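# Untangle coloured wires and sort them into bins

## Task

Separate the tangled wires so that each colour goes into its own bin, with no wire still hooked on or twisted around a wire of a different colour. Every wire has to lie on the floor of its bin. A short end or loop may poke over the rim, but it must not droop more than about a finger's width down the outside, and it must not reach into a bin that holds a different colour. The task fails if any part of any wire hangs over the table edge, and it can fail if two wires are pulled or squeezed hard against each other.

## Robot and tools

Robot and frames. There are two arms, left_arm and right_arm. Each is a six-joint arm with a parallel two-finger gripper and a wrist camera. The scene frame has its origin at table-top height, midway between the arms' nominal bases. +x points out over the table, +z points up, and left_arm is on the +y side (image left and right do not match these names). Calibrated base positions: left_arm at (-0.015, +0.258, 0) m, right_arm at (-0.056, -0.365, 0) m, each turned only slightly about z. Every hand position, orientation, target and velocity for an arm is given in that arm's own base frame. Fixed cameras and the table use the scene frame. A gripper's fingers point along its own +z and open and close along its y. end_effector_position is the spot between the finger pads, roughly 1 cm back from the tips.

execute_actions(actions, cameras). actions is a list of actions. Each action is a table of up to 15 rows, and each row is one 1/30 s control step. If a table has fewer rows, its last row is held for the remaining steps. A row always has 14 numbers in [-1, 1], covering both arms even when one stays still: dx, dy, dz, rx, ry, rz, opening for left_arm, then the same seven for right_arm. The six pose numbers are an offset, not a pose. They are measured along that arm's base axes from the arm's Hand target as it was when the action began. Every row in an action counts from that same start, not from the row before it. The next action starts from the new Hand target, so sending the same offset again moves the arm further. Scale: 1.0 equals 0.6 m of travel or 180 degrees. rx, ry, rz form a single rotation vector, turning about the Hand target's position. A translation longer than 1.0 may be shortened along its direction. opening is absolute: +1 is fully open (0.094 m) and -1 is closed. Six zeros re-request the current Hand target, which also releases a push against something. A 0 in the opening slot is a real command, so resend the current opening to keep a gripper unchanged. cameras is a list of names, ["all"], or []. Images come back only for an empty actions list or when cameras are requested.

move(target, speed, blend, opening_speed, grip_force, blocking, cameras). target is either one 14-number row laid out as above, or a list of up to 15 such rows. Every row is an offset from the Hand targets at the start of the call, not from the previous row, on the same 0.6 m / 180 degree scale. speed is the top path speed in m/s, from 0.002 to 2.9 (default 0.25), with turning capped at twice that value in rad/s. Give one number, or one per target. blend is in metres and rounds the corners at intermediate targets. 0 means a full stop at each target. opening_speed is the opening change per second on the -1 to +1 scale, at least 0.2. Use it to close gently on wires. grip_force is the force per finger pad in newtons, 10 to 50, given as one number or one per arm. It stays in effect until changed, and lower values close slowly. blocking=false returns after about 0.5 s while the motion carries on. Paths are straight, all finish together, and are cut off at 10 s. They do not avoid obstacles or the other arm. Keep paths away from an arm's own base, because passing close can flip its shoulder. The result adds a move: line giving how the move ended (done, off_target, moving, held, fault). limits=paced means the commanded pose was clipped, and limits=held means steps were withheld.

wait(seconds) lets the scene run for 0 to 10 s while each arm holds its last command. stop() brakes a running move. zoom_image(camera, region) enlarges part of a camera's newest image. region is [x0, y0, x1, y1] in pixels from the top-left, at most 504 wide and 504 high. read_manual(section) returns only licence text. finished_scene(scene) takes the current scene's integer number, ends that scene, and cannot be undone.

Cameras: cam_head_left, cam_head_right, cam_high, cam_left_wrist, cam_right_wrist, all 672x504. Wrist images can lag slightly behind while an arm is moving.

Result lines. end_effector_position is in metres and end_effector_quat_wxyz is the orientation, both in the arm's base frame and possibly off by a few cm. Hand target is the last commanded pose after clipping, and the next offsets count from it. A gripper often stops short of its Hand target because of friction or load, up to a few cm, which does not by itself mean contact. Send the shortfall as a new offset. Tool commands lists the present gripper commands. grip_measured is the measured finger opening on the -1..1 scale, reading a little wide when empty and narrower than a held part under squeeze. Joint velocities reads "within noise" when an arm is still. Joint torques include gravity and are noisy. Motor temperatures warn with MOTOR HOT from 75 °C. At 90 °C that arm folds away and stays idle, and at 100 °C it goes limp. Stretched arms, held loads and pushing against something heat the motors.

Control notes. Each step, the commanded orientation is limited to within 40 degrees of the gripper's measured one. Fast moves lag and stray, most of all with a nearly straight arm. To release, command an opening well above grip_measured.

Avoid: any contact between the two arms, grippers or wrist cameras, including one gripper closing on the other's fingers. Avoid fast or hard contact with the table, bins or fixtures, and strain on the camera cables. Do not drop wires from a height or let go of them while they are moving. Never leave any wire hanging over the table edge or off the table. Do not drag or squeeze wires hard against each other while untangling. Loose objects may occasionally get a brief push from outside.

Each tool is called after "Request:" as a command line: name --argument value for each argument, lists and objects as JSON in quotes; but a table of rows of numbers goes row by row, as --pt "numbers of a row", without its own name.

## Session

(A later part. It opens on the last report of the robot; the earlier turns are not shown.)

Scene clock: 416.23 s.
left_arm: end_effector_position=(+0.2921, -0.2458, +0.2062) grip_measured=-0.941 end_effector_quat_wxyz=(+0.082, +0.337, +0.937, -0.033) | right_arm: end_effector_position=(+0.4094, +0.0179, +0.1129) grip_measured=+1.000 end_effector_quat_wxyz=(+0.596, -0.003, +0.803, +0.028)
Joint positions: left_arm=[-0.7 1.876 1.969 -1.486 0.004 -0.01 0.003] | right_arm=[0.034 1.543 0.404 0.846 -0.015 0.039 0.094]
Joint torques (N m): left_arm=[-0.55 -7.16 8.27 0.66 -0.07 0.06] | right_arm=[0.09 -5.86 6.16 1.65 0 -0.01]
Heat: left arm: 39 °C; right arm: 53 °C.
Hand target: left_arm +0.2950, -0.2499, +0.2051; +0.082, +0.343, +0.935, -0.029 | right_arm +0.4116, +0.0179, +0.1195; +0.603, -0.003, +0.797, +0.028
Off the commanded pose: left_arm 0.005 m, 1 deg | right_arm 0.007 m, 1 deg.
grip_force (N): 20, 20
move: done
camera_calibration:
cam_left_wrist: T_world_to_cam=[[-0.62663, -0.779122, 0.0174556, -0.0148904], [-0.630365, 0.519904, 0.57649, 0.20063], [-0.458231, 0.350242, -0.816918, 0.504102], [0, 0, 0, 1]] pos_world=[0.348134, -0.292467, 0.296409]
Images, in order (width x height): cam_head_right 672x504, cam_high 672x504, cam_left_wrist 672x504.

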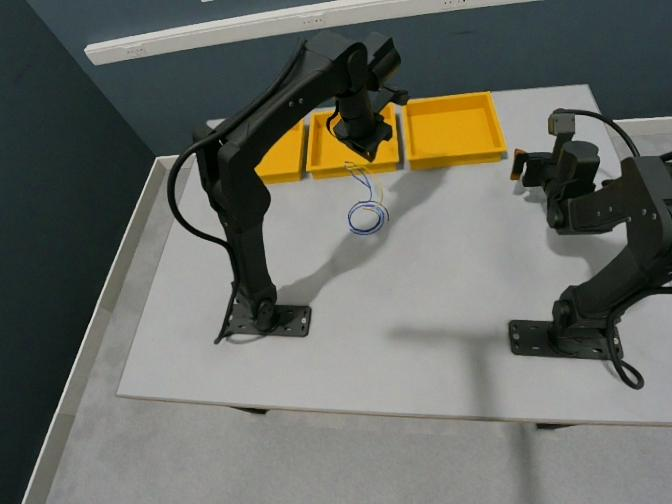

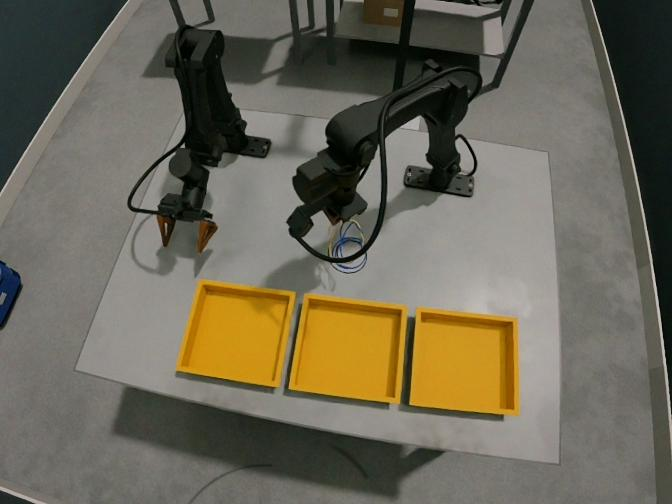

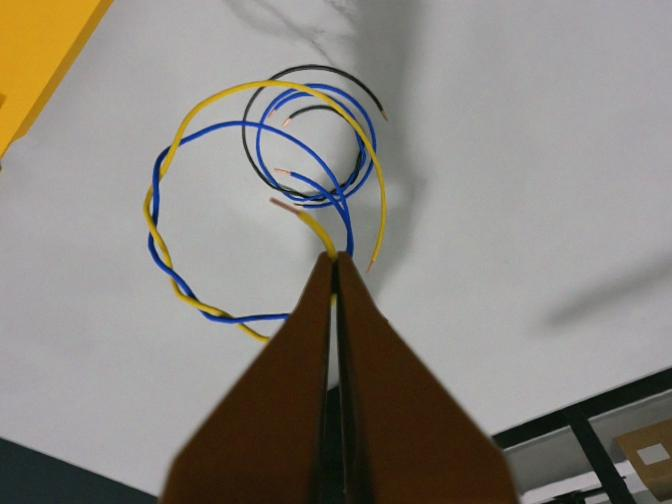

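Request:
move --target '[0.03, -0.0835, 0.0167, 0.0699, -0.0745, -0.5387, -1.0, 0, 0, 0, 0, 0, 0, 1.0]' --speed 0.14 --cameras '["cam_left_wrist", "cam_high", "cam_head_right", "cam_head_left", "cam_right_wrist"]'

Request:
zoom_image --camera "cam_high" --region '[250, 160, 410, 290]'

Request:
zoom_image --camera "cam_head_right" --region '[320, 100, 480, 250]'

Request:
zoom_image --camera "cam_head_left" --region '[320, 80, 480, 230]'

Scene clock: 443.30 s.
left_arm: end_effector_position=(+0.3155, -0.2965, +0.2208) grip_measured=-0.941 end_effector_quat_wxyz=(+0.109, +0.926, +0.358, +0.056) | right_arm: end_effector_position=(+0.4094, +0.0179, +0.1129) grip_measured=+1.000 end_effector_quat_wxyz=(+0.596, -0.003, +0.803, +0.028)
Joint positions: left_arm=[-0.76 2.073 2.302 -1.554 -0.008 1.644 0.003] | right_arm=[0.034 1.543 0.404 0.846 -0.015 0.039 0.094]
Joint torques (N m): left_arm=[-0.58 -8.34 7.84 0.64 0.05 0.14] | right_arm=[0.05 -5.87 6.13 1.67 0 0]
Heat: left arm: 39 °C; right arm: 53 °C.
Hand target: left_arm +0.3131, -0.3000, +0.2152; +0.095, +0.931, +0.348, +0.045 | right_arm +0.4116, +0.0179, +0.1195; +0.603, -0.003, +0.797, +0.028
Off the commanded pose: left_arm 0.007 m, 2 deg | right_arm 0.007 m, 1 deg.
joint sent to its limit (left arm) — joint 4 (wrist pitch), lower limit. The joint targets still meet the commanded pose.
grip_force (N): 20, 20
move: done
camera_calibration:
cam_left_wrist: T_world_to_cam=[[-0.663918, 0.710587, -0.23298, 0.468733], [0.386111, 0.592547, 0.70697, -0.0946088], [0.640415, 0.379414, -0.667767, 0.173687], [0, 0, 0, 1]] pos_world=[0.236498, -0.342915, 0.292074]
cam_right_wrist: T_world_to_cam=[[0.0123624, -0.999847, -0.0123903, 0.0111831], [-0.884628, -0.00515974, -0.466269, 0.423406], [0.466134, 0.016725, -0.884556, 0.0260226], [0, 0, 0, 1]] pos_world=[0.362288, 0.0129308, 0.220578]

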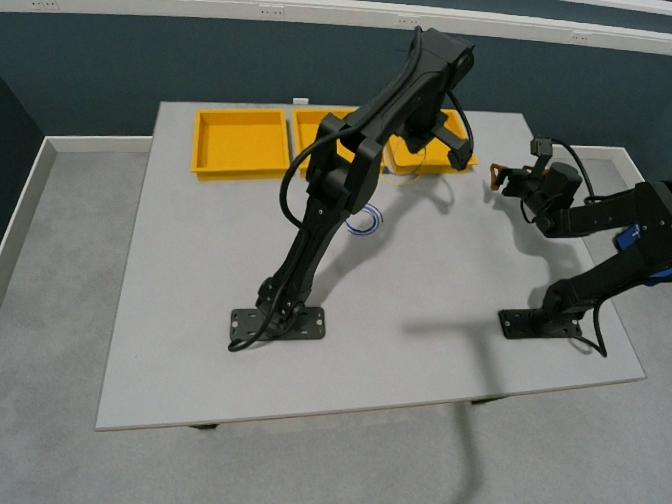

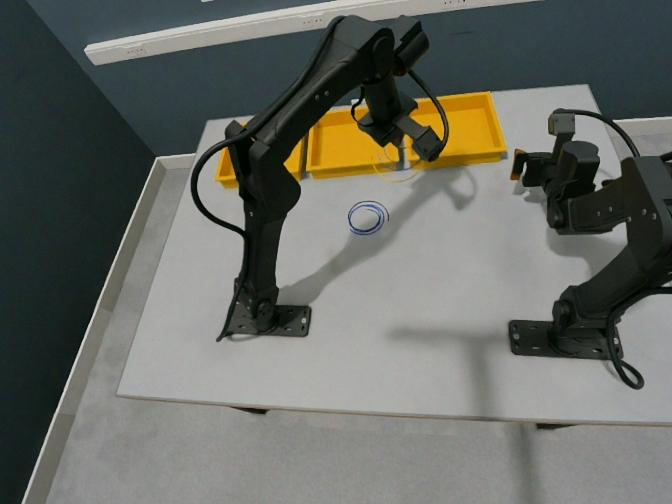

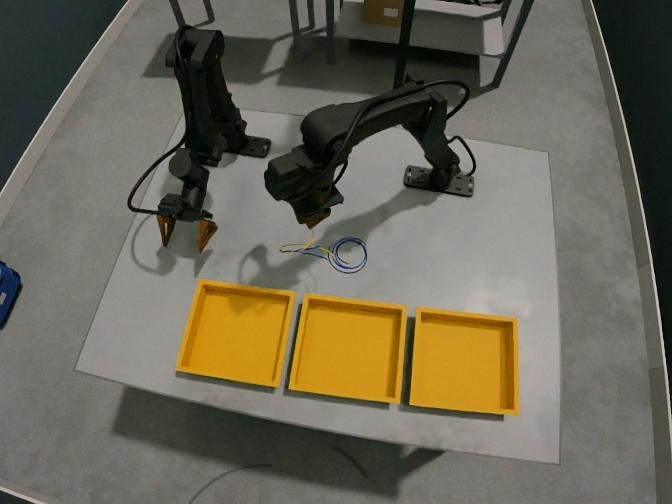

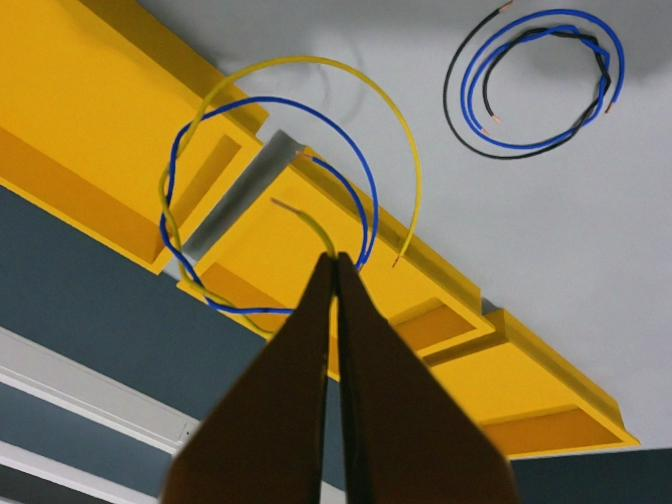

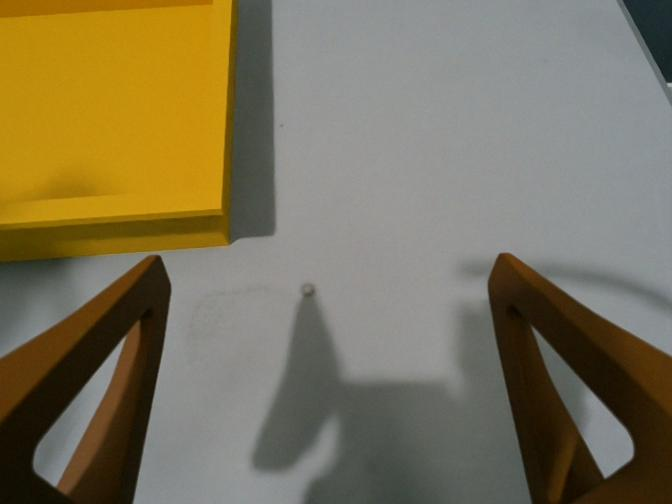

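Scaled by 3.150 from the camera's 672x504 image, which has a finer 960x720 frame.

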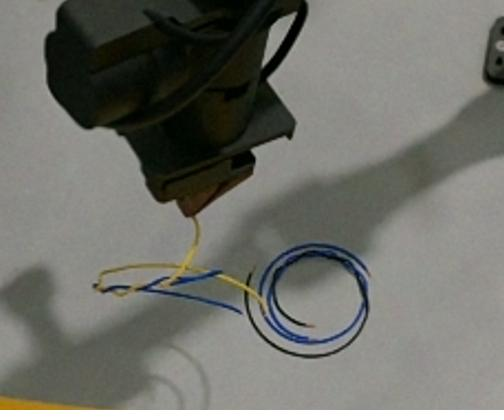

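Scaled by 3.150 from the camera's 672x504 image, which has a finer 960x720 frame.

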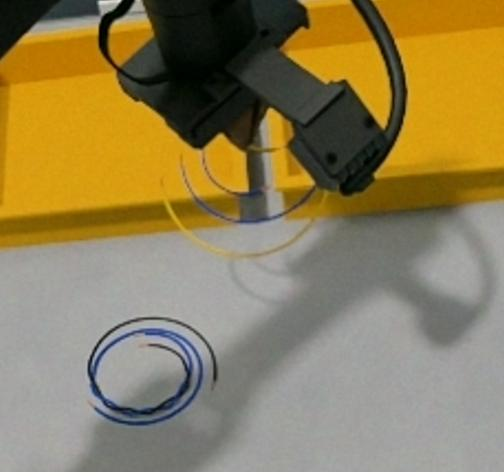

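Scaled by 3.150 from the camera's 672x504 image, which has a finer 960x720 frame.

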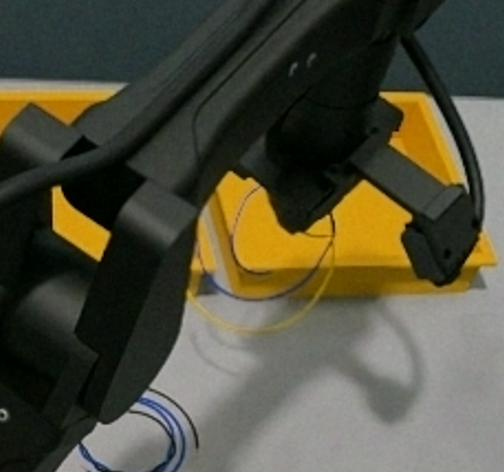

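Request:
move --target '[0, 0, 0, 0, 0, 0, -1.0, -0.2232, 0.4265, -0.0158, -0.4735, -0.2118, 0.3168, 0.5]' --speed 0.25 --cameras '["cam_left_wrist", "cam_high", "cam_head_right", "cam_right_wrist"]'

Request:
zoom_image --camera "cam_right_wrist" --region '[200, 60, 520, 330]'

Scene clock: 521.70 s.
left_arm: end_effector_position=(+0.3155, -0.2965, +0.2208) grip_measured=-0.941 end_effector_quat_wxyz=(+0.109, +0.926, +0.358, +0.056) | right_arm: end_effector_position=(+0.2733, +0.2680, +0.0953) grip_measured=+0.503 end_effector_quat_wxyz=(-0.548, +0.742, -0.311, +0.229)
Joint positions: left_arm=[-0.76 2.073 2.302 -1.554 -0.008 1.645 0.003] | right_arm=[0.769 1.527 0.279 0.949 -0.008 -1.572 0.071]
Joint torques (N m): left_arm=[-0.57 -8.35 7.87 0.64 0.05 0.14] | right_arm=[0.31 -6.37 7.43 1.57 0.04 0]
Heat: left arm: 38 °C; right arm: 54 °C.
Hand target: left_arm +0.3131, -0.3000, +0.2152; +0.095, +0.931, +0.348, +0.045 | right_arm +0.2777, +0.2737, +0.1099; -0.561, +0.732, -0.306, +0.235
Off the commanded pose: left_arm 0.007 m, 2 deg | right_arm 0.016 m, 2 deg.
joint sent to its limit (left arm) — joint 4 (wrist pitch), lower limit. The joint targets still meet the commanded pose.
grip_force (N): 20, 20
move: off_target (right_arm)
camera_calibration:
cam_left_wrist: T_world_to_cam=[[-0.663626, 0.710867, -0.232957, 0.468755], [0.386333, 0.592353, 0.707011, -0.0947405], [0.640584, 0.379192, -0.667732, 0.17356], [0, 0, 0, 1]] pos_world=[0.2365, -0.342915, 0.292074]
cam_right_wrist: T_world_to_cam=[[0.173742, 0.197824, 0.964717, -0.195413], [0.00588228, -0.979807, 0.199859, 0.25047], [0.984774, -0.0290492, -0.171398, -0.127767], [0, 0, 0, 1]] pos_world=[0.1583, 0.280358, 0.116561]
Images, in order (width x height): cam_head_right 672x504, cam_high 672x504, cam_left_wrist 672x504, cam_right_wrist 672x504.

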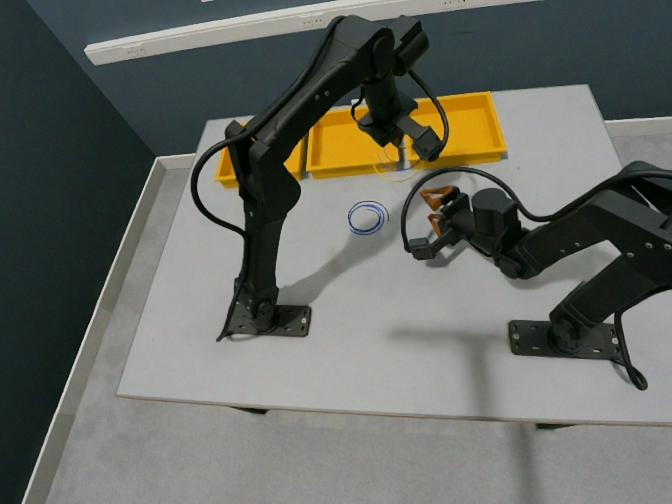

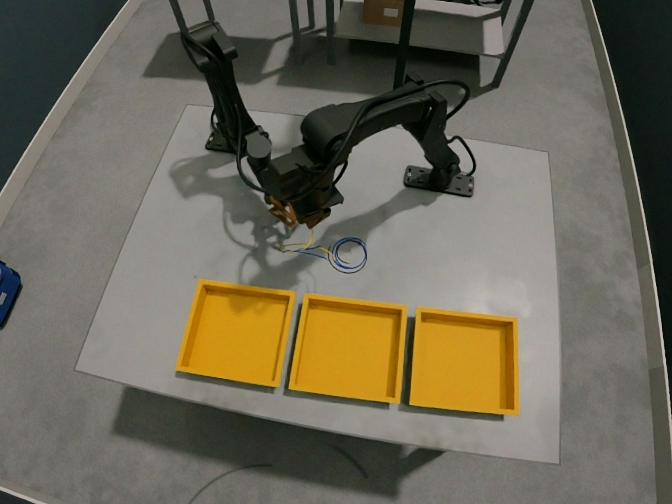

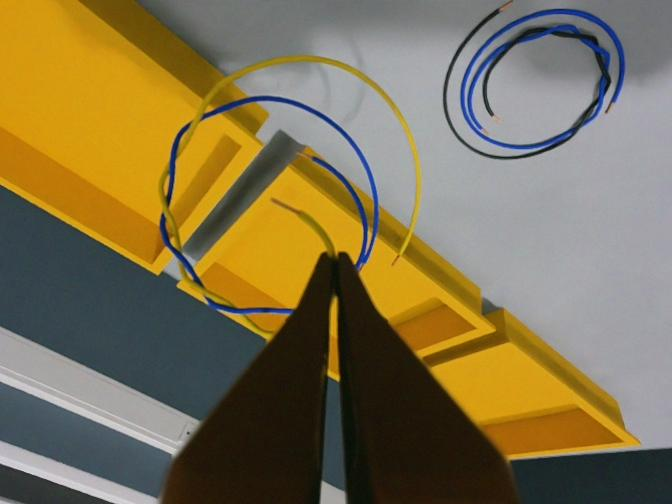

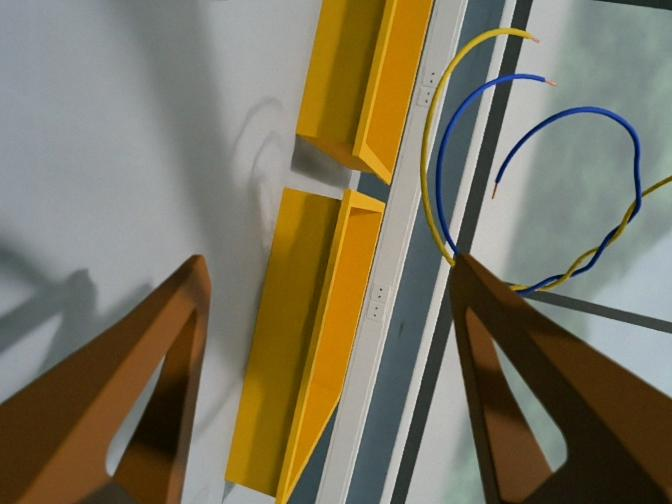

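Scaled by 1.575 from the camera's 672x504 image, which has a finer 960x720 frame.

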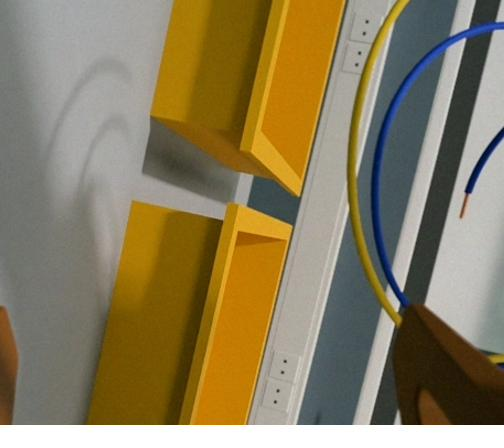

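Request:
move --target '[0, 0, 0, 0, 0, 0, -1.0, 0.0327, -0.0298, 0.0785, 0.0390, -0.0396, 0, -0.4]' --speed 0.15 --cameras '["cam_high", "cam_head_right", "cam_right_wrist"]'

Scene clock: 620.23 s.
left_arm: end_effector_position=(+0.3155, -0.2965, +0.2208) grip_measured=-0.941 end_effector_quat_wxyz=(+0.109, +0.926, +0.358, +0.056) | right_arm: end_effector_position=(+0.2942, +0.2534, +0.1398) grip_measured=-0.397 end_effector_quat_wxyz=(-0.605, +0.695, -0.293, +0.254)
Joint positions: left_arm=[-0.76 2.073 2.302 -1.554 -0.008 1.645 0.003] | right_arm=[0.652 1.48 0.279 1.06 -0.121 -1.586 0.028]
Joint torques (N m): left_arm=[-0.62 -8.36 7.87 0.64 0.04 0.13] | right_arm=[-0.39 -5.72 6.69 1.83 -0.06 0.01]
Motor temperatures (°C): left_arm=[30 38 36 35 28 28 30] | right_arm=[30 33 35 51 31 30 28]
Heat: left arm: 38 °C; right arm: 51 °C.
Hand target: left_arm +0.3131, -0.3000, +0.2152; +0.095, +0.931, +0.348, +0.045 | right_arm +0.2973, +0.2559, +0.1571; -0.623, +0.681, -0.284, +0.261
Off the commanded pose: left_arm 0.007 m, 2 deg | right_arm 0.018 m, 3 deg.
joint sent to its limit (left arm) — joint 4 (wrist pitch), lower limit. The joint targets still meet the commanded pose.
grip_force (N): 20, 20
move: off_target (right_arm)
camera_calibration:
cam_right_wrist: T_world_to_cam=[[0.0629236, 0.0881399, 0.994119, -0.182858], [-0.0138931, -0.995919, 0.0891789, 0.252461], [0.997922, -0.0194229, -0.0614423, -0.162851], [0, 0, 0, 1]] pos_world=[0.177526, 0.264385, 0.149263]
Images, in order (width x height): cam_head_right 672x504, cam_high 672x504, cam_right_wrist 672x504.

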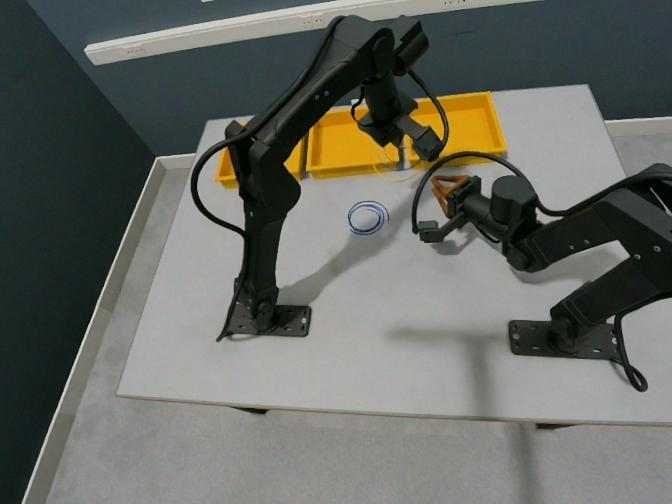

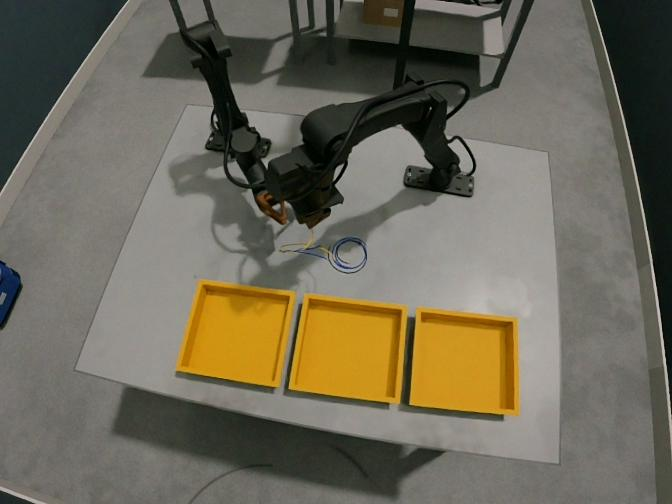

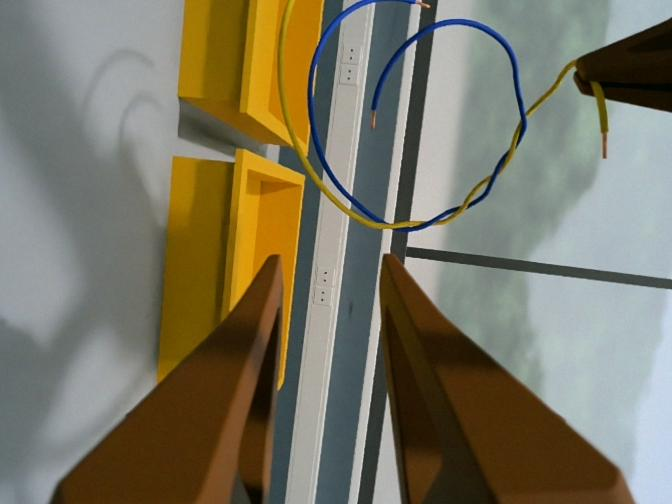

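Request:
execute_actions --actions '[]' --cameras '["cam_right_wrist", "cam_high"]'

Scene clock: 658.43 s.
left_arm: end_effector_position=(+0.3155, -0.2965, +0.2208) grip_measured=-0.941 end_effector_quat_wxyz=(+0.109, +0.926, +0.358, +0.056) | right_arm: end_effector_position=(+0.2942, +0.2534, +0.1398) grip_measured=-0.397 end_effector_quat_wxyz=(-0.605, +0.695, -0.293, +0.254)
Joint positions: left_arm=[-0.76 2.073 2.302 -1.554 -0.008 1.645 0.003] | right_arm=[0.652 1.48 0.279 1.06 -0.121 -1.586 0.028]
Joint velocities: within noise
Joint torques (N m): left_arm=[-0.58 -8.32 7.88 0.64 0.05 0.14] | right_arm=[-0.34 -5.85 6.67 1.85 -0.08 0.02]
Motor temperatures (°C): left_arm=[30 38 36 35 28 28 30] | right_arm=[30 33 35 52 31 30 28]
Heat: left arm: 38 °C; right arm: 52 °C.
Hand target: left_arm +0.3131, -0.3000, +0.2152; +0.095, +0.931, +0.348, +0.045 | right_arm +0.2973, +0.2559, +0.1571; -0.623, +0.681, -0.284, +0.261
Tool commands: left_gripper/opening=-1.0 right_gripper/opening=-0.4
Off the commanded pose: left_arm 0.007 m, 2 deg | right_arm 0.018 m, 3 deg.
grip_force (N): 20, 20
camera_calibration:
cam_right_wrist: T_world_to_cam=[[0.0629236, 0.0881399, 0.994119, -0.182858], [-0.0138931, -0.995919, 0.0891789, 0.252461], [0.997922, -0.0194229, -0.0614423, -0.162851], [0, 0, 0, 1]] pos_world=[0.177526, 0.264385, 0.149263]
Images, in order (width x height): cam_high 672x504, cam_right_wrist 672x504.

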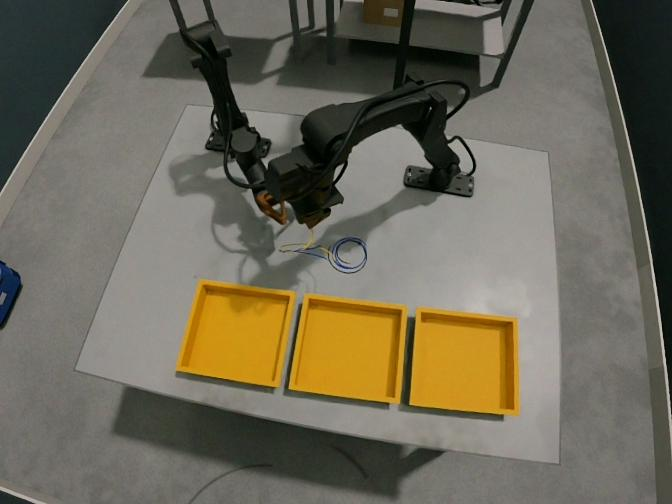

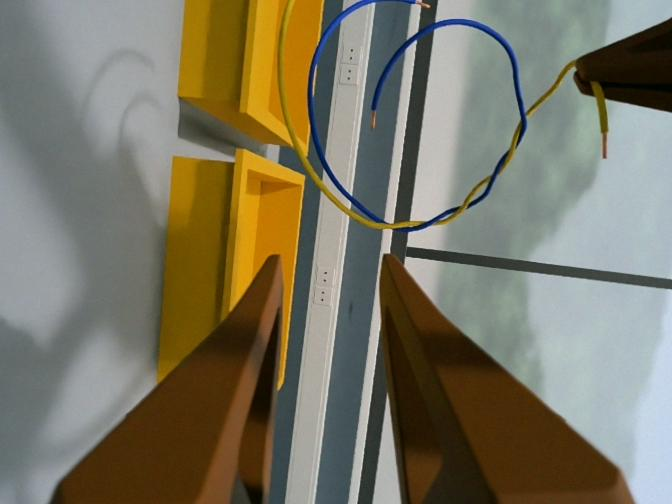

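Request:
move --target '[0,0,0,0,0,0,-1, 0.0558,0.055,0.005,0,0,0,-0.45]' --speed 0.08 --cameras '["cam_right_wrist"]'

Scene clock: 676.63 s.
left_arm: end_effector_position=(+0.3155, -0.2965, +0.2208) grip_measured=-0.941 end_effector_quat_wxyz=(+0.109, +0.926, +0.358, +0.056) | right_arm: end_effector_position=(+0.3266, +0.2836, +0.1518) grip_measured=-0.447 end_effector_quat_wxyz=(-0.615, +0.688, -0.287, +0.258)
Joint positions: left_arm=[-0.76 2.073 2.302 -1.554 -0.008 1.645 0.003] | right_arm=[0.667 1.623 0.45 1.06 -0.111 -1.586 0.026]
Joint torques (N m): left_arm=[-0.59 -8.32 7.84 0.64 0.04 0.14] | right_arm=[0.4 -5.18 7.75 1.69 0 0.04]
Heat: left arm: 38 °C; right arm: 52 °C.
Hand target: left_arm +0.3131, -0.3000, +0.2152; +0.095, +0.931, +0.348, +0.045 | right_arm +0.3308, +0.2890, +0.1601; -0.623, +0.681, -0.284, +0.261
Off the commanded pose: left_arm 0.007 m, 2 deg | right_arm 0.011 m, 1 deg.
joint sent to its limit (left arm) — joint 4 (wrist pitch), lower limit. The joint targets still meet the commanded pose.
grip_force (N): 20, 20
move: off_target (right_arm)
camera_calibration:
cam_right_wrist: T_world_to_cam=[[0.0392623, 0.0718762, 0.996641, -0.187518], [-0.0111909, -0.997315, 0.0723657, 0.284139], [0.999166, -0.0139945, -0.0383525, -0.199316], [0, 0, 0, 1]] pos_world=[0.209692, 0.294065, 0.158682]
Images, in order (width x height): cam_right_wrist 672x504.

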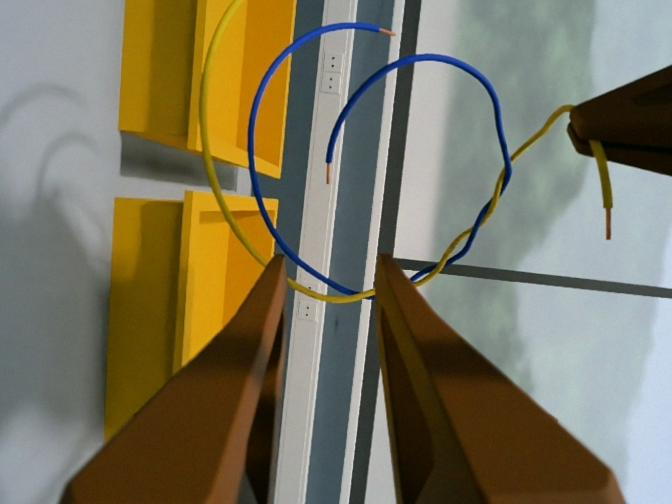

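Request:
move --target '[0,0,0,0,0,0,-1, 0.0425,0.0575,-0.0033,0,0,0,-0.45]' --speed 0.08 --cameras '["cam_right_wrist"]'

Scene clock: 703.73 s.
left_arm: end_effector_position=(+0.3155, -0.2965, +0.2208) grip_measured=-0.941 end_effector_quat_wxyz=(+0.109, +0.926, +0.358, +0.056) | right_arm: end_effector_position=(+0.3525, +0.3182, +0.1538) grip_measured=-0.447 end_effector_quat_wxyz=(-0.619, +0.684, -0.283, +0.262)
Joint positions: left_arm=[-0.76 2.073 2.302 -1.554 -0.008 1.645 0.003] | right_arm=[0.704 1.766 0.614 1.055 -0.074 -1.586 0.026]
Joint torques (N m): left_arm=[-0.58 -8.35 7.84 0.65 0.05 0.14] | right_arm=[0.51 -6.37 7.95 1.57 0.04 0.1]
Heat: left arm: 39 °C; right arm: 52 °C.
Hand target: left_arm +0.3131, -0.3000, +0.2152; +0.095, +0.931, +0.348, +0.045 | right_arm +0.3563, +0.3235, +0.1582; -0.623, +0.680, -0.284, +0.261
Off the commanded pose: left_arm 0.007 m, 2 deg | right_arm 0.008 m, 1 deg.
joint sent to its limit (left arm) — joint 4 (wrist pitch), lower limit. The joint targets still meet the commanded pose.
grip_force (N): 20, 20
move: done
camera_calibration:
cam_right_wrist: T_world_to_cam=[[0.0253238, 0.0654749, 0.997533, -0.186165], [-0.0111835, -0.997772, 0.0657745, 0.319793], [0.999617, -0.0128216, -0.0245351, -0.227267], [0, 0, 0, 1]] pos_world=[0.23547, 0.328356, 0.159095]
Images, in order (width x height): cam_right_wrist 672x504.

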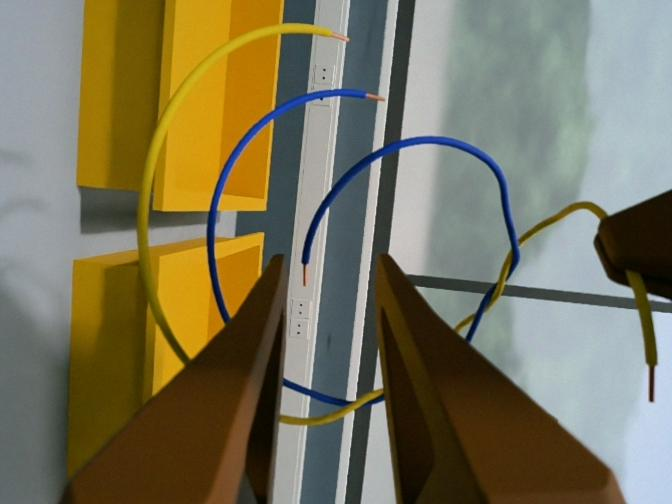

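Request:
move --target '[0,0,0,0,0,0,-1, 0.003,0.006,-0.012,0,0,0,-0.5]' --speed 0.06 --cameras '["cam_right_wrist"]'

Request:
move --target '[0,0,0,0,0,0,-1, 0.0105,0.0235,0,0,0,0,-0.6]' --speed 0.06 --cameras '["cam_right_wrist"]'

Scene clock: 721.73 s.
left_arm: end_effector_position=(+0.3155, -0.2965, +0.2208) grip_measured=-0.941 end_effector_quat_wxyz=(+0.109, +0.926, +0.358, +0.056) | right_arm: end_effector_position=(+0.3525, +0.3198, +0.1373) grip_measured=-0.497 end_effector_quat_wxyz=(-0.607, +0.695, -0.288, +0.256)
Joint positions: left_arm=[-0.76 2.073 2.302 -1.554 -0.008 1.645 0.003] | right_arm=[0.708 1.804 0.614 1.058 -0.069 -1.586 0.024]
Joint torques (N m): left_arm=[-0.59 -8.32 7.87 0.63 0.05 0.14] | right_arm=[0.42 -6.54 8.12 1.84 0.02 0.08]
Heat: left arm: 39 °C; right arm: 53 °C.
Hand target: left_arm +0.3131, -0.3000, +0.2152; +0.095, +0.931, +0.348, +0.045 | right_arm +0.3581, +0.3271, +0.1509; -0.623, +0.681, -0.284, +0.261
Off the commanded pose: left_arm 0.007 m, 2 deg | right_arm 0.017 m, 3 deg.
joint sent to its limit (left arm) — joint 4 (wrist pitch), lower limit. The joint targets still meet the commanded pose.
grip_force (N): 20, 20
move: off_target (right_arm)
camera_calibration:
cam_right_wrist: T_world_to_cam=[[0.0516202, 0.0886093, 0.994728, -0.186044], [-0.00986724, -0.995962, 0.0892313, 0.318312], [0.998618, -0.0144214, -0.0505375, -0.223276], [0, 0, 0, 1]] pos_world=[0.235712, 0.330292, 0.145376]
Images, in order (width x height): cam_right_wrist 672x504.

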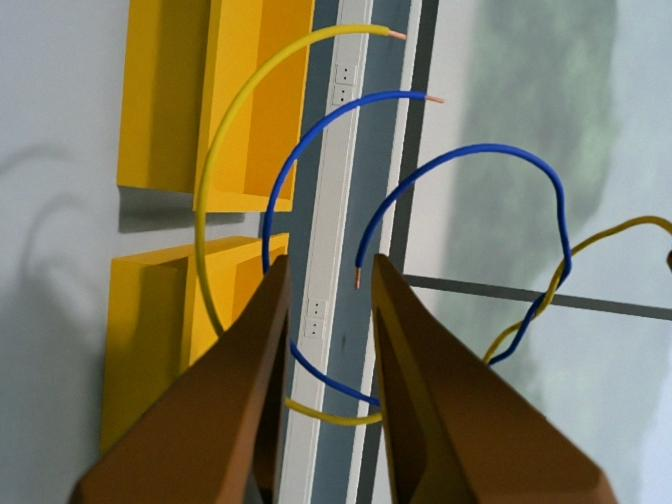

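Scene clock: 722.37 s.
left_arm: end_effector_position=(+0.3155, -0.2965, +0.2208) grip_measured=-0.941 end_effector_quat_wxyz=(+0.109, +0.926, +0.358, +0.056) | right_arm: end_effector_position=(+0.3554, +0.3251, +0.1414) grip_measured=-0.597 end_effector_quat_wxyz=(-0.611, +0.691, -0.286, +0.258)
Joint positions: left_arm=[-0.76 2.073 2.302 -1.554 -0.008 1.645 0.003] | right_arm=[0.715 1.814 0.637 1.058 -0.064 -1.586 0.019]
Joint torques (N m): left_arm=[-0.59 -8.32 7.9 0.64 0.04 0.13] | right_arm=[0.09 -7.49 5.44 1.64 0.03 -0.01]
Heat: left arm: 39 °C; right arm: 53 °C.
Hand target: left_arm +0.3131, -0.3000, +0.2152; +0.095, +0.931, +0.348, +0.045 | right_arm +0.3553, +0.3248, +0.1413; -0.611, +0.691, -0.286, +0.258 (not the last commanded pose)
Off the commanded pose: left_arm 0.007 m, 2 deg | right_arm 0.021 m, 2 deg.
joint sent to its limit (left arm) — joint 4 (wrist pitch), lower limit. The joint targets still meet the commanded pose.
grip_force (N): 20, 20
move: held (right_arm; a check stopped the path); limits=held
pose unreachable (right arm): on one or more control steps of this call, first in action 0 (counted from 0), this arm could not follow its commanded pose, so it was not sent that pose on those steps. It may still have moved: this result reports where it is.
cause: moving toward the commanded pose would bring a part of the arm too close to another arm (this arm's wrist (the part past joint 4) and the left arm's wrist camera, along the way the arms are being sent, or toward where that arm still pushes).
camera_calibration:
cam_right_wrist: T_world_to_cam=[[0.0418432, 0.0812436, 0.995816, -0.185085], [-0.00947494, -0.996611, 0.0817067, 0.324371], [0.999079, -0.0128542, -0.0409317, -0.227789], [0, 0, 0, 1]] pos_world=[0.238397, 0.335381, 0.148484]
Images, in order (width x height): cam_right_wrist 672x504.

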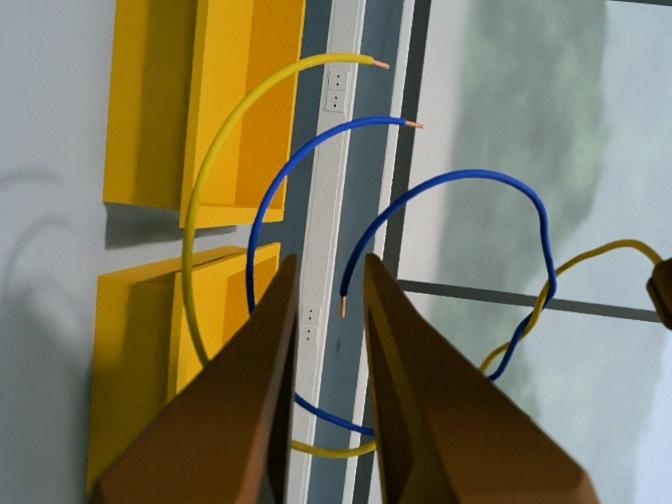

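Request:
move --target '[0,0,0,0,0,0,-1, 0.0067,0.01,0.0133,0,0,0.0833,-0.6]' --speed 0.06 --cameras '["cam_right_wrist"]'

Scene clock: 791.80 s.
left_arm: end_effector_position=(+0.3155, -0.2965, +0.2208) grip_measured=-0.941 end_effector_quat_wxyz=(+0.109, +0.926, +0.358, +0.056) | right_arm: end_effector_position=(+0.3543, +0.3279, +0.1468) grip_measured=-0.597 end_effector_quat_wxyz=(-0.638, +0.723, -0.196, +0.178)
Joint positions: left_arm=[-0.76 2.073 2.302 -1.554 -0.008 1.645 0.003] | right_arm=[0.582 1.824 0.697 0.991 -0.448 -1.638 0.019]
Joint torques (N m): left_arm=[-0.57 -8.28 7.88 0.64 0.04 0.14] | right_arm=[-0.38 -6.76 8.03 1.51 -0.09 0]
Heat: left arm: 39 °C; right arm: 53 °C.
Hand target: left_arm +0.3131, -0.3000, +0.2152; +0.095, +0.931, +0.348, +0.045 | right_arm +0.3594, +0.3307, +0.1494; -0.640, +0.723, -0.193, +0.176
Off the commanded pose: left_arm 0.007 m, 2 deg | right_arm 0.006 m, 0 deg.
joint sent to its limit (left arm) — joint 4 (wrist pitch), lower limit. The joint targets still meet the commanded pose.
grip_force (N): 20, 20
move: done
camera_calibration:
cam_right_wrist: T_world_to_cam=[[0.022114, 0.0918797, 0.995525, -0.187111], [0.241934, -0.966664, 0.0838419, 0.227593], [0.970041, 0.238997, -0.0436056, -0.298355], [0, 0, 0, 1]] pos_world=[0.238492, 0.308504, 0.154182]
Images, in order (width x height): cam_right_wrist 672x504.

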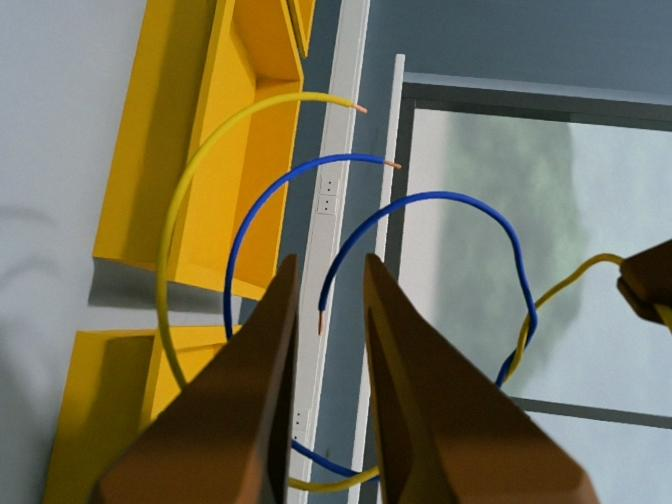

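Request:
move --target '[0,0,0,0,0,0,-1, 0.0125,0.0125,0.004,0,0,0,-0.6]' --speed 0.05 --cameras '["cam_right_wrist"]'

Scene clock: 800.17 s.
left_arm: end_effector_position=(+0.3155, -0.2965, +0.2208) grip_measured=-0.941 end_effector_quat_wxyz=(+0.109, +0.926, +0.358, +0.056) | right_arm: end_effector_position=(+0.3629, +0.3338, +0.1493) grip_measured=-0.597 end_effector_quat_wxyz=(-0.638, +0.723, -0.196, +0.178)
Joint positions: left_arm=[-0.76 2.073 2.302 -1.554 -0.008 1.645 0.003] | right_arm=[0.582 1.847 0.744 0.967 -0.449 -1.638 0.019]
Joint torques (N m): left_arm=[-0.61 -8.34 7.87 0.62 0.04 0.14] | right_arm=[0.24 -6.98 8.09 1.46 -0.06 0.01]
Heat: left arm: 39 °C; right arm: 52 °C.
Hand target: left_arm +0.3131, -0.3000, +0.2152; +0.095, +0.931, +0.348, +0.045 | right_arm +0.3669, +0.3383, +0.1518; -0.640, +0.723, -0.193, +0.176
Off the commanded pose: left_arm 0.007 m, 2 deg | right_arm 0.006 m, 0 deg.
joint sent to its limit (left arm) — joint 4 (wrist pitch), lower limit. The joint targets still meet the commanded pose.
grip_force (N): 20, 20
move: done
camera_calibration:
cam_right_wrist: T_world_to_cam=[[0.02154, 0.0914472, 0.995577, -0.190047], [0.242675, -0.966505, 0.0835264, 0.230605], [0.969868, 0.239803, -0.0430105, -0.308351], [0, 0, 0, 1]] pos_world=[0.247192, 0.314204, 0.156682]
Images, in order (width x height): cam_right_wrist 672x504.

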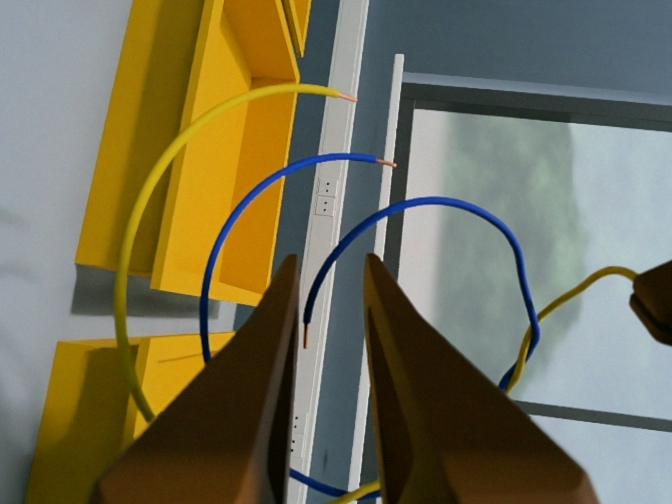

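Request:
move --target '[0,0,0,0,0,0,-1, 0,0,-0.005,0,0,0,-1]' --speed 0.05 --opening_speed 0.3 --cameras '["cam_right_wrist", "cam_high"]'

Scene clock: 809.37 s.
left_arm: end_effector_position=(+0.3155, -0.2965, +0.2208) grip_measured=-0.941 end_effector_quat_wxyz=(+0.109, +0.926, +0.358, +0.056) | right_arm: end_effector_position=(+0.3632, +0.3339, +0.1444) grip_measured=-0.962 end_effector_quat_wxyz=(-0.635, +0.726, -0.198, +0.175)
Joint positions: left_arm=[-0.76 2.073 2.302 -1.554 -0.008 1.645 0.003] | right_arm=[0.582 1.857 0.744 0.967 -0.449 -1.638 0.002]
Joint torques (N m): left_arm=[-0.59 -8.32 7.86 0.64 0.04 0.14] | right_arm=[0.23 -7.15 7.82 1.59 -0.08 0.02]
Heat: left arm: 39 °C; right arm: 52 °C.
Hand target: left_arm +0.3131, -0.3000, +0.2152; +0.095, +0.931, +0.348, +0.045 | right_arm +0.3669, +0.3383, +0.1487; -0.640, +0.723, -0.193, +0.176
Off the commanded pose: left_arm 0.007 m, 2 deg | right_arm 0.007 m, 1 deg.
joint sent to its limit (left arm) — joint 4 (wrist pitch), lower limit. The joint targets still meet the commanded pose.
grip_force (N): 20, 20
move: done
camera_calibration:
cam_right_wrist: T_world_to_cam=[[0.0304078, 0.0973172, 0.994789, -0.190199], [0.243427, -0.966004, 0.0870604, 0.230166], [0.969442, 0.239512, -0.0530638, -0.307136], [0, 0, 0, 1]] pos_world=[0.247506, 0.314413, 0.152872]
Images, in order (width x height): cam_high 672x504, cam_right_wrist 672x504.

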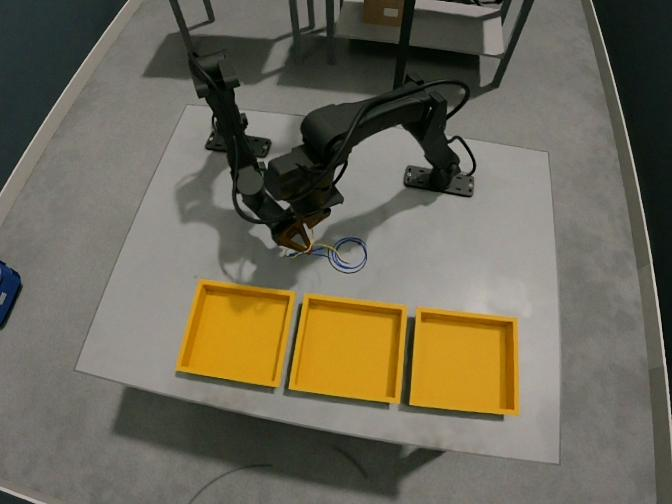

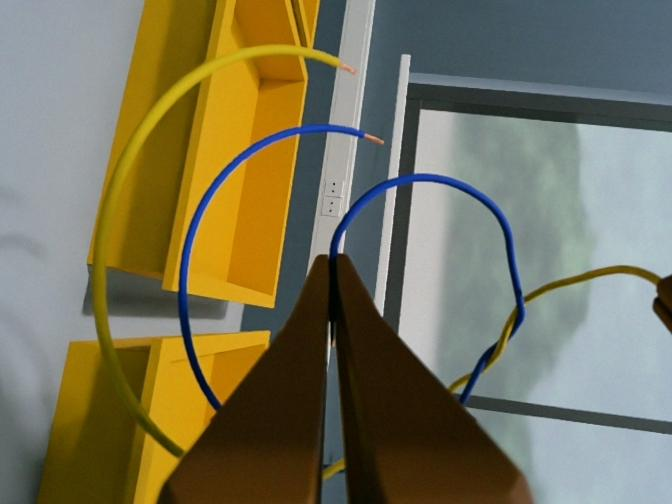

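Request:
move --target '[0,0.083,0.01,0,0,0,-1, 0,-0.117,0.083,0,0,0,-1]' --speed 0.07 --cameras '["cam_right_wrist", "cam_left_wrist", "cam_high"]'

Scene clock: 830.80 s.
left_arm: end_effector_position=(+0.3199, -0.2532, +0.2092) grip_measured=-0.941 end_effector_quat_wxyz=(+0.080, +0.930, +0.355, +0.049) | right_arm: end_effector_position=(+0.3724, +0.2704, +0.1959) grip_measured=-0.963 end_effector_quat_wxyz=(-0.638, +0.722, -0.196, +0.180)
Joint positions: left_arm=[-0.674 1.991 2.141 -1.532 -0.004 1.74 0.003] | right_arm=[0.392 1.625 0.728 0.747 -0.633 -1.671 0.002]
Joint torques (N m): left_arm=[0.43 -12.82 5.16 0.67 0.19 0.17] | right_arm=[-0.24 -8.85 5.14 1.48 -0.16 -0.01]
Heat: left arm: 39 °C; right arm: 53 °C.
Hand target: left_arm +0.3131, -0.2502, +0.2211; +0.095, +0.931, +0.348, +0.045 | right_arm +0.3668, +0.2681, +0.1985; -0.640, +0.723, -0.193, +0.176
Off the commanded pose: left_arm 0.014 m, 2 deg | right_arm 0.006 m, 1 deg.
grip_force (N): 20, 20
move: off_target (left_arm)
camera_calibration:
cam_left_wrist: T_world_to_cam=[[-0.664624, 0.726282, -0.175471, 0.430429], [0.413724, 0.553276, 0.722992, -0.135884], [0.62218, 0.407921, -0.668201, 0.159803], [0, 0, 0, 1]] pos_world=[0.242865, -0.302619, 0.280552]
cam_right_wrist: T_world_to_cam=[[0.0182959, 0.0912637, 0.995659, -0.229534], [0.238862, -0.967389, 0.0842831, 0.164748], [0.970881, 0.236283, -0.0394987, -0.300385], [0, 0, 0, 1]] pos_world=[0.256485, 0.251299, 0.202787]
Images, in order (width x height): cam_high 672x504, cam_left_wrist 672x504, cam_right_wrist 672x504.

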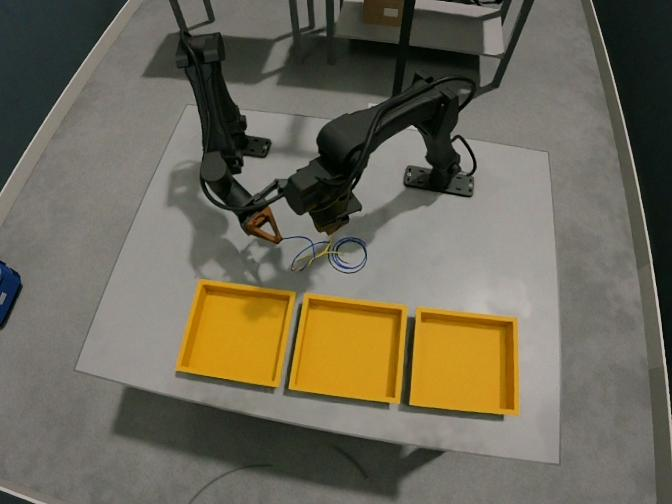

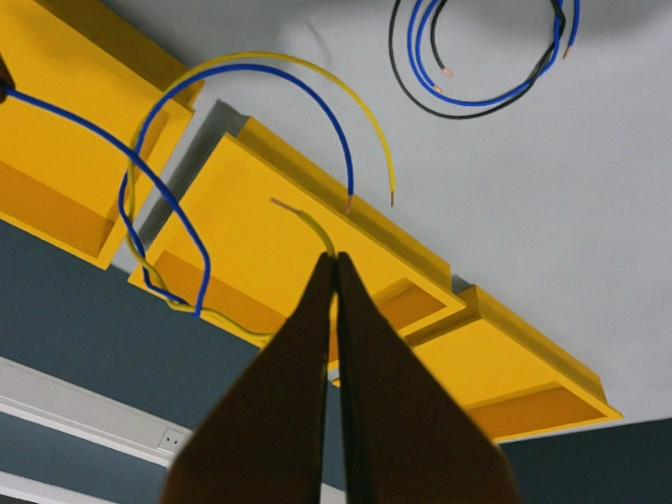

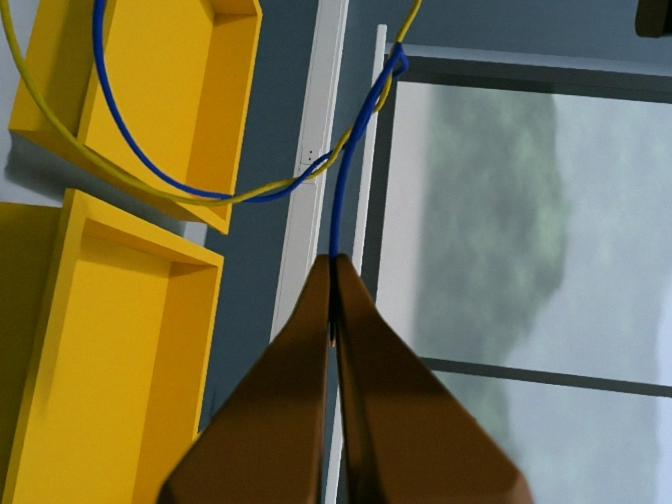

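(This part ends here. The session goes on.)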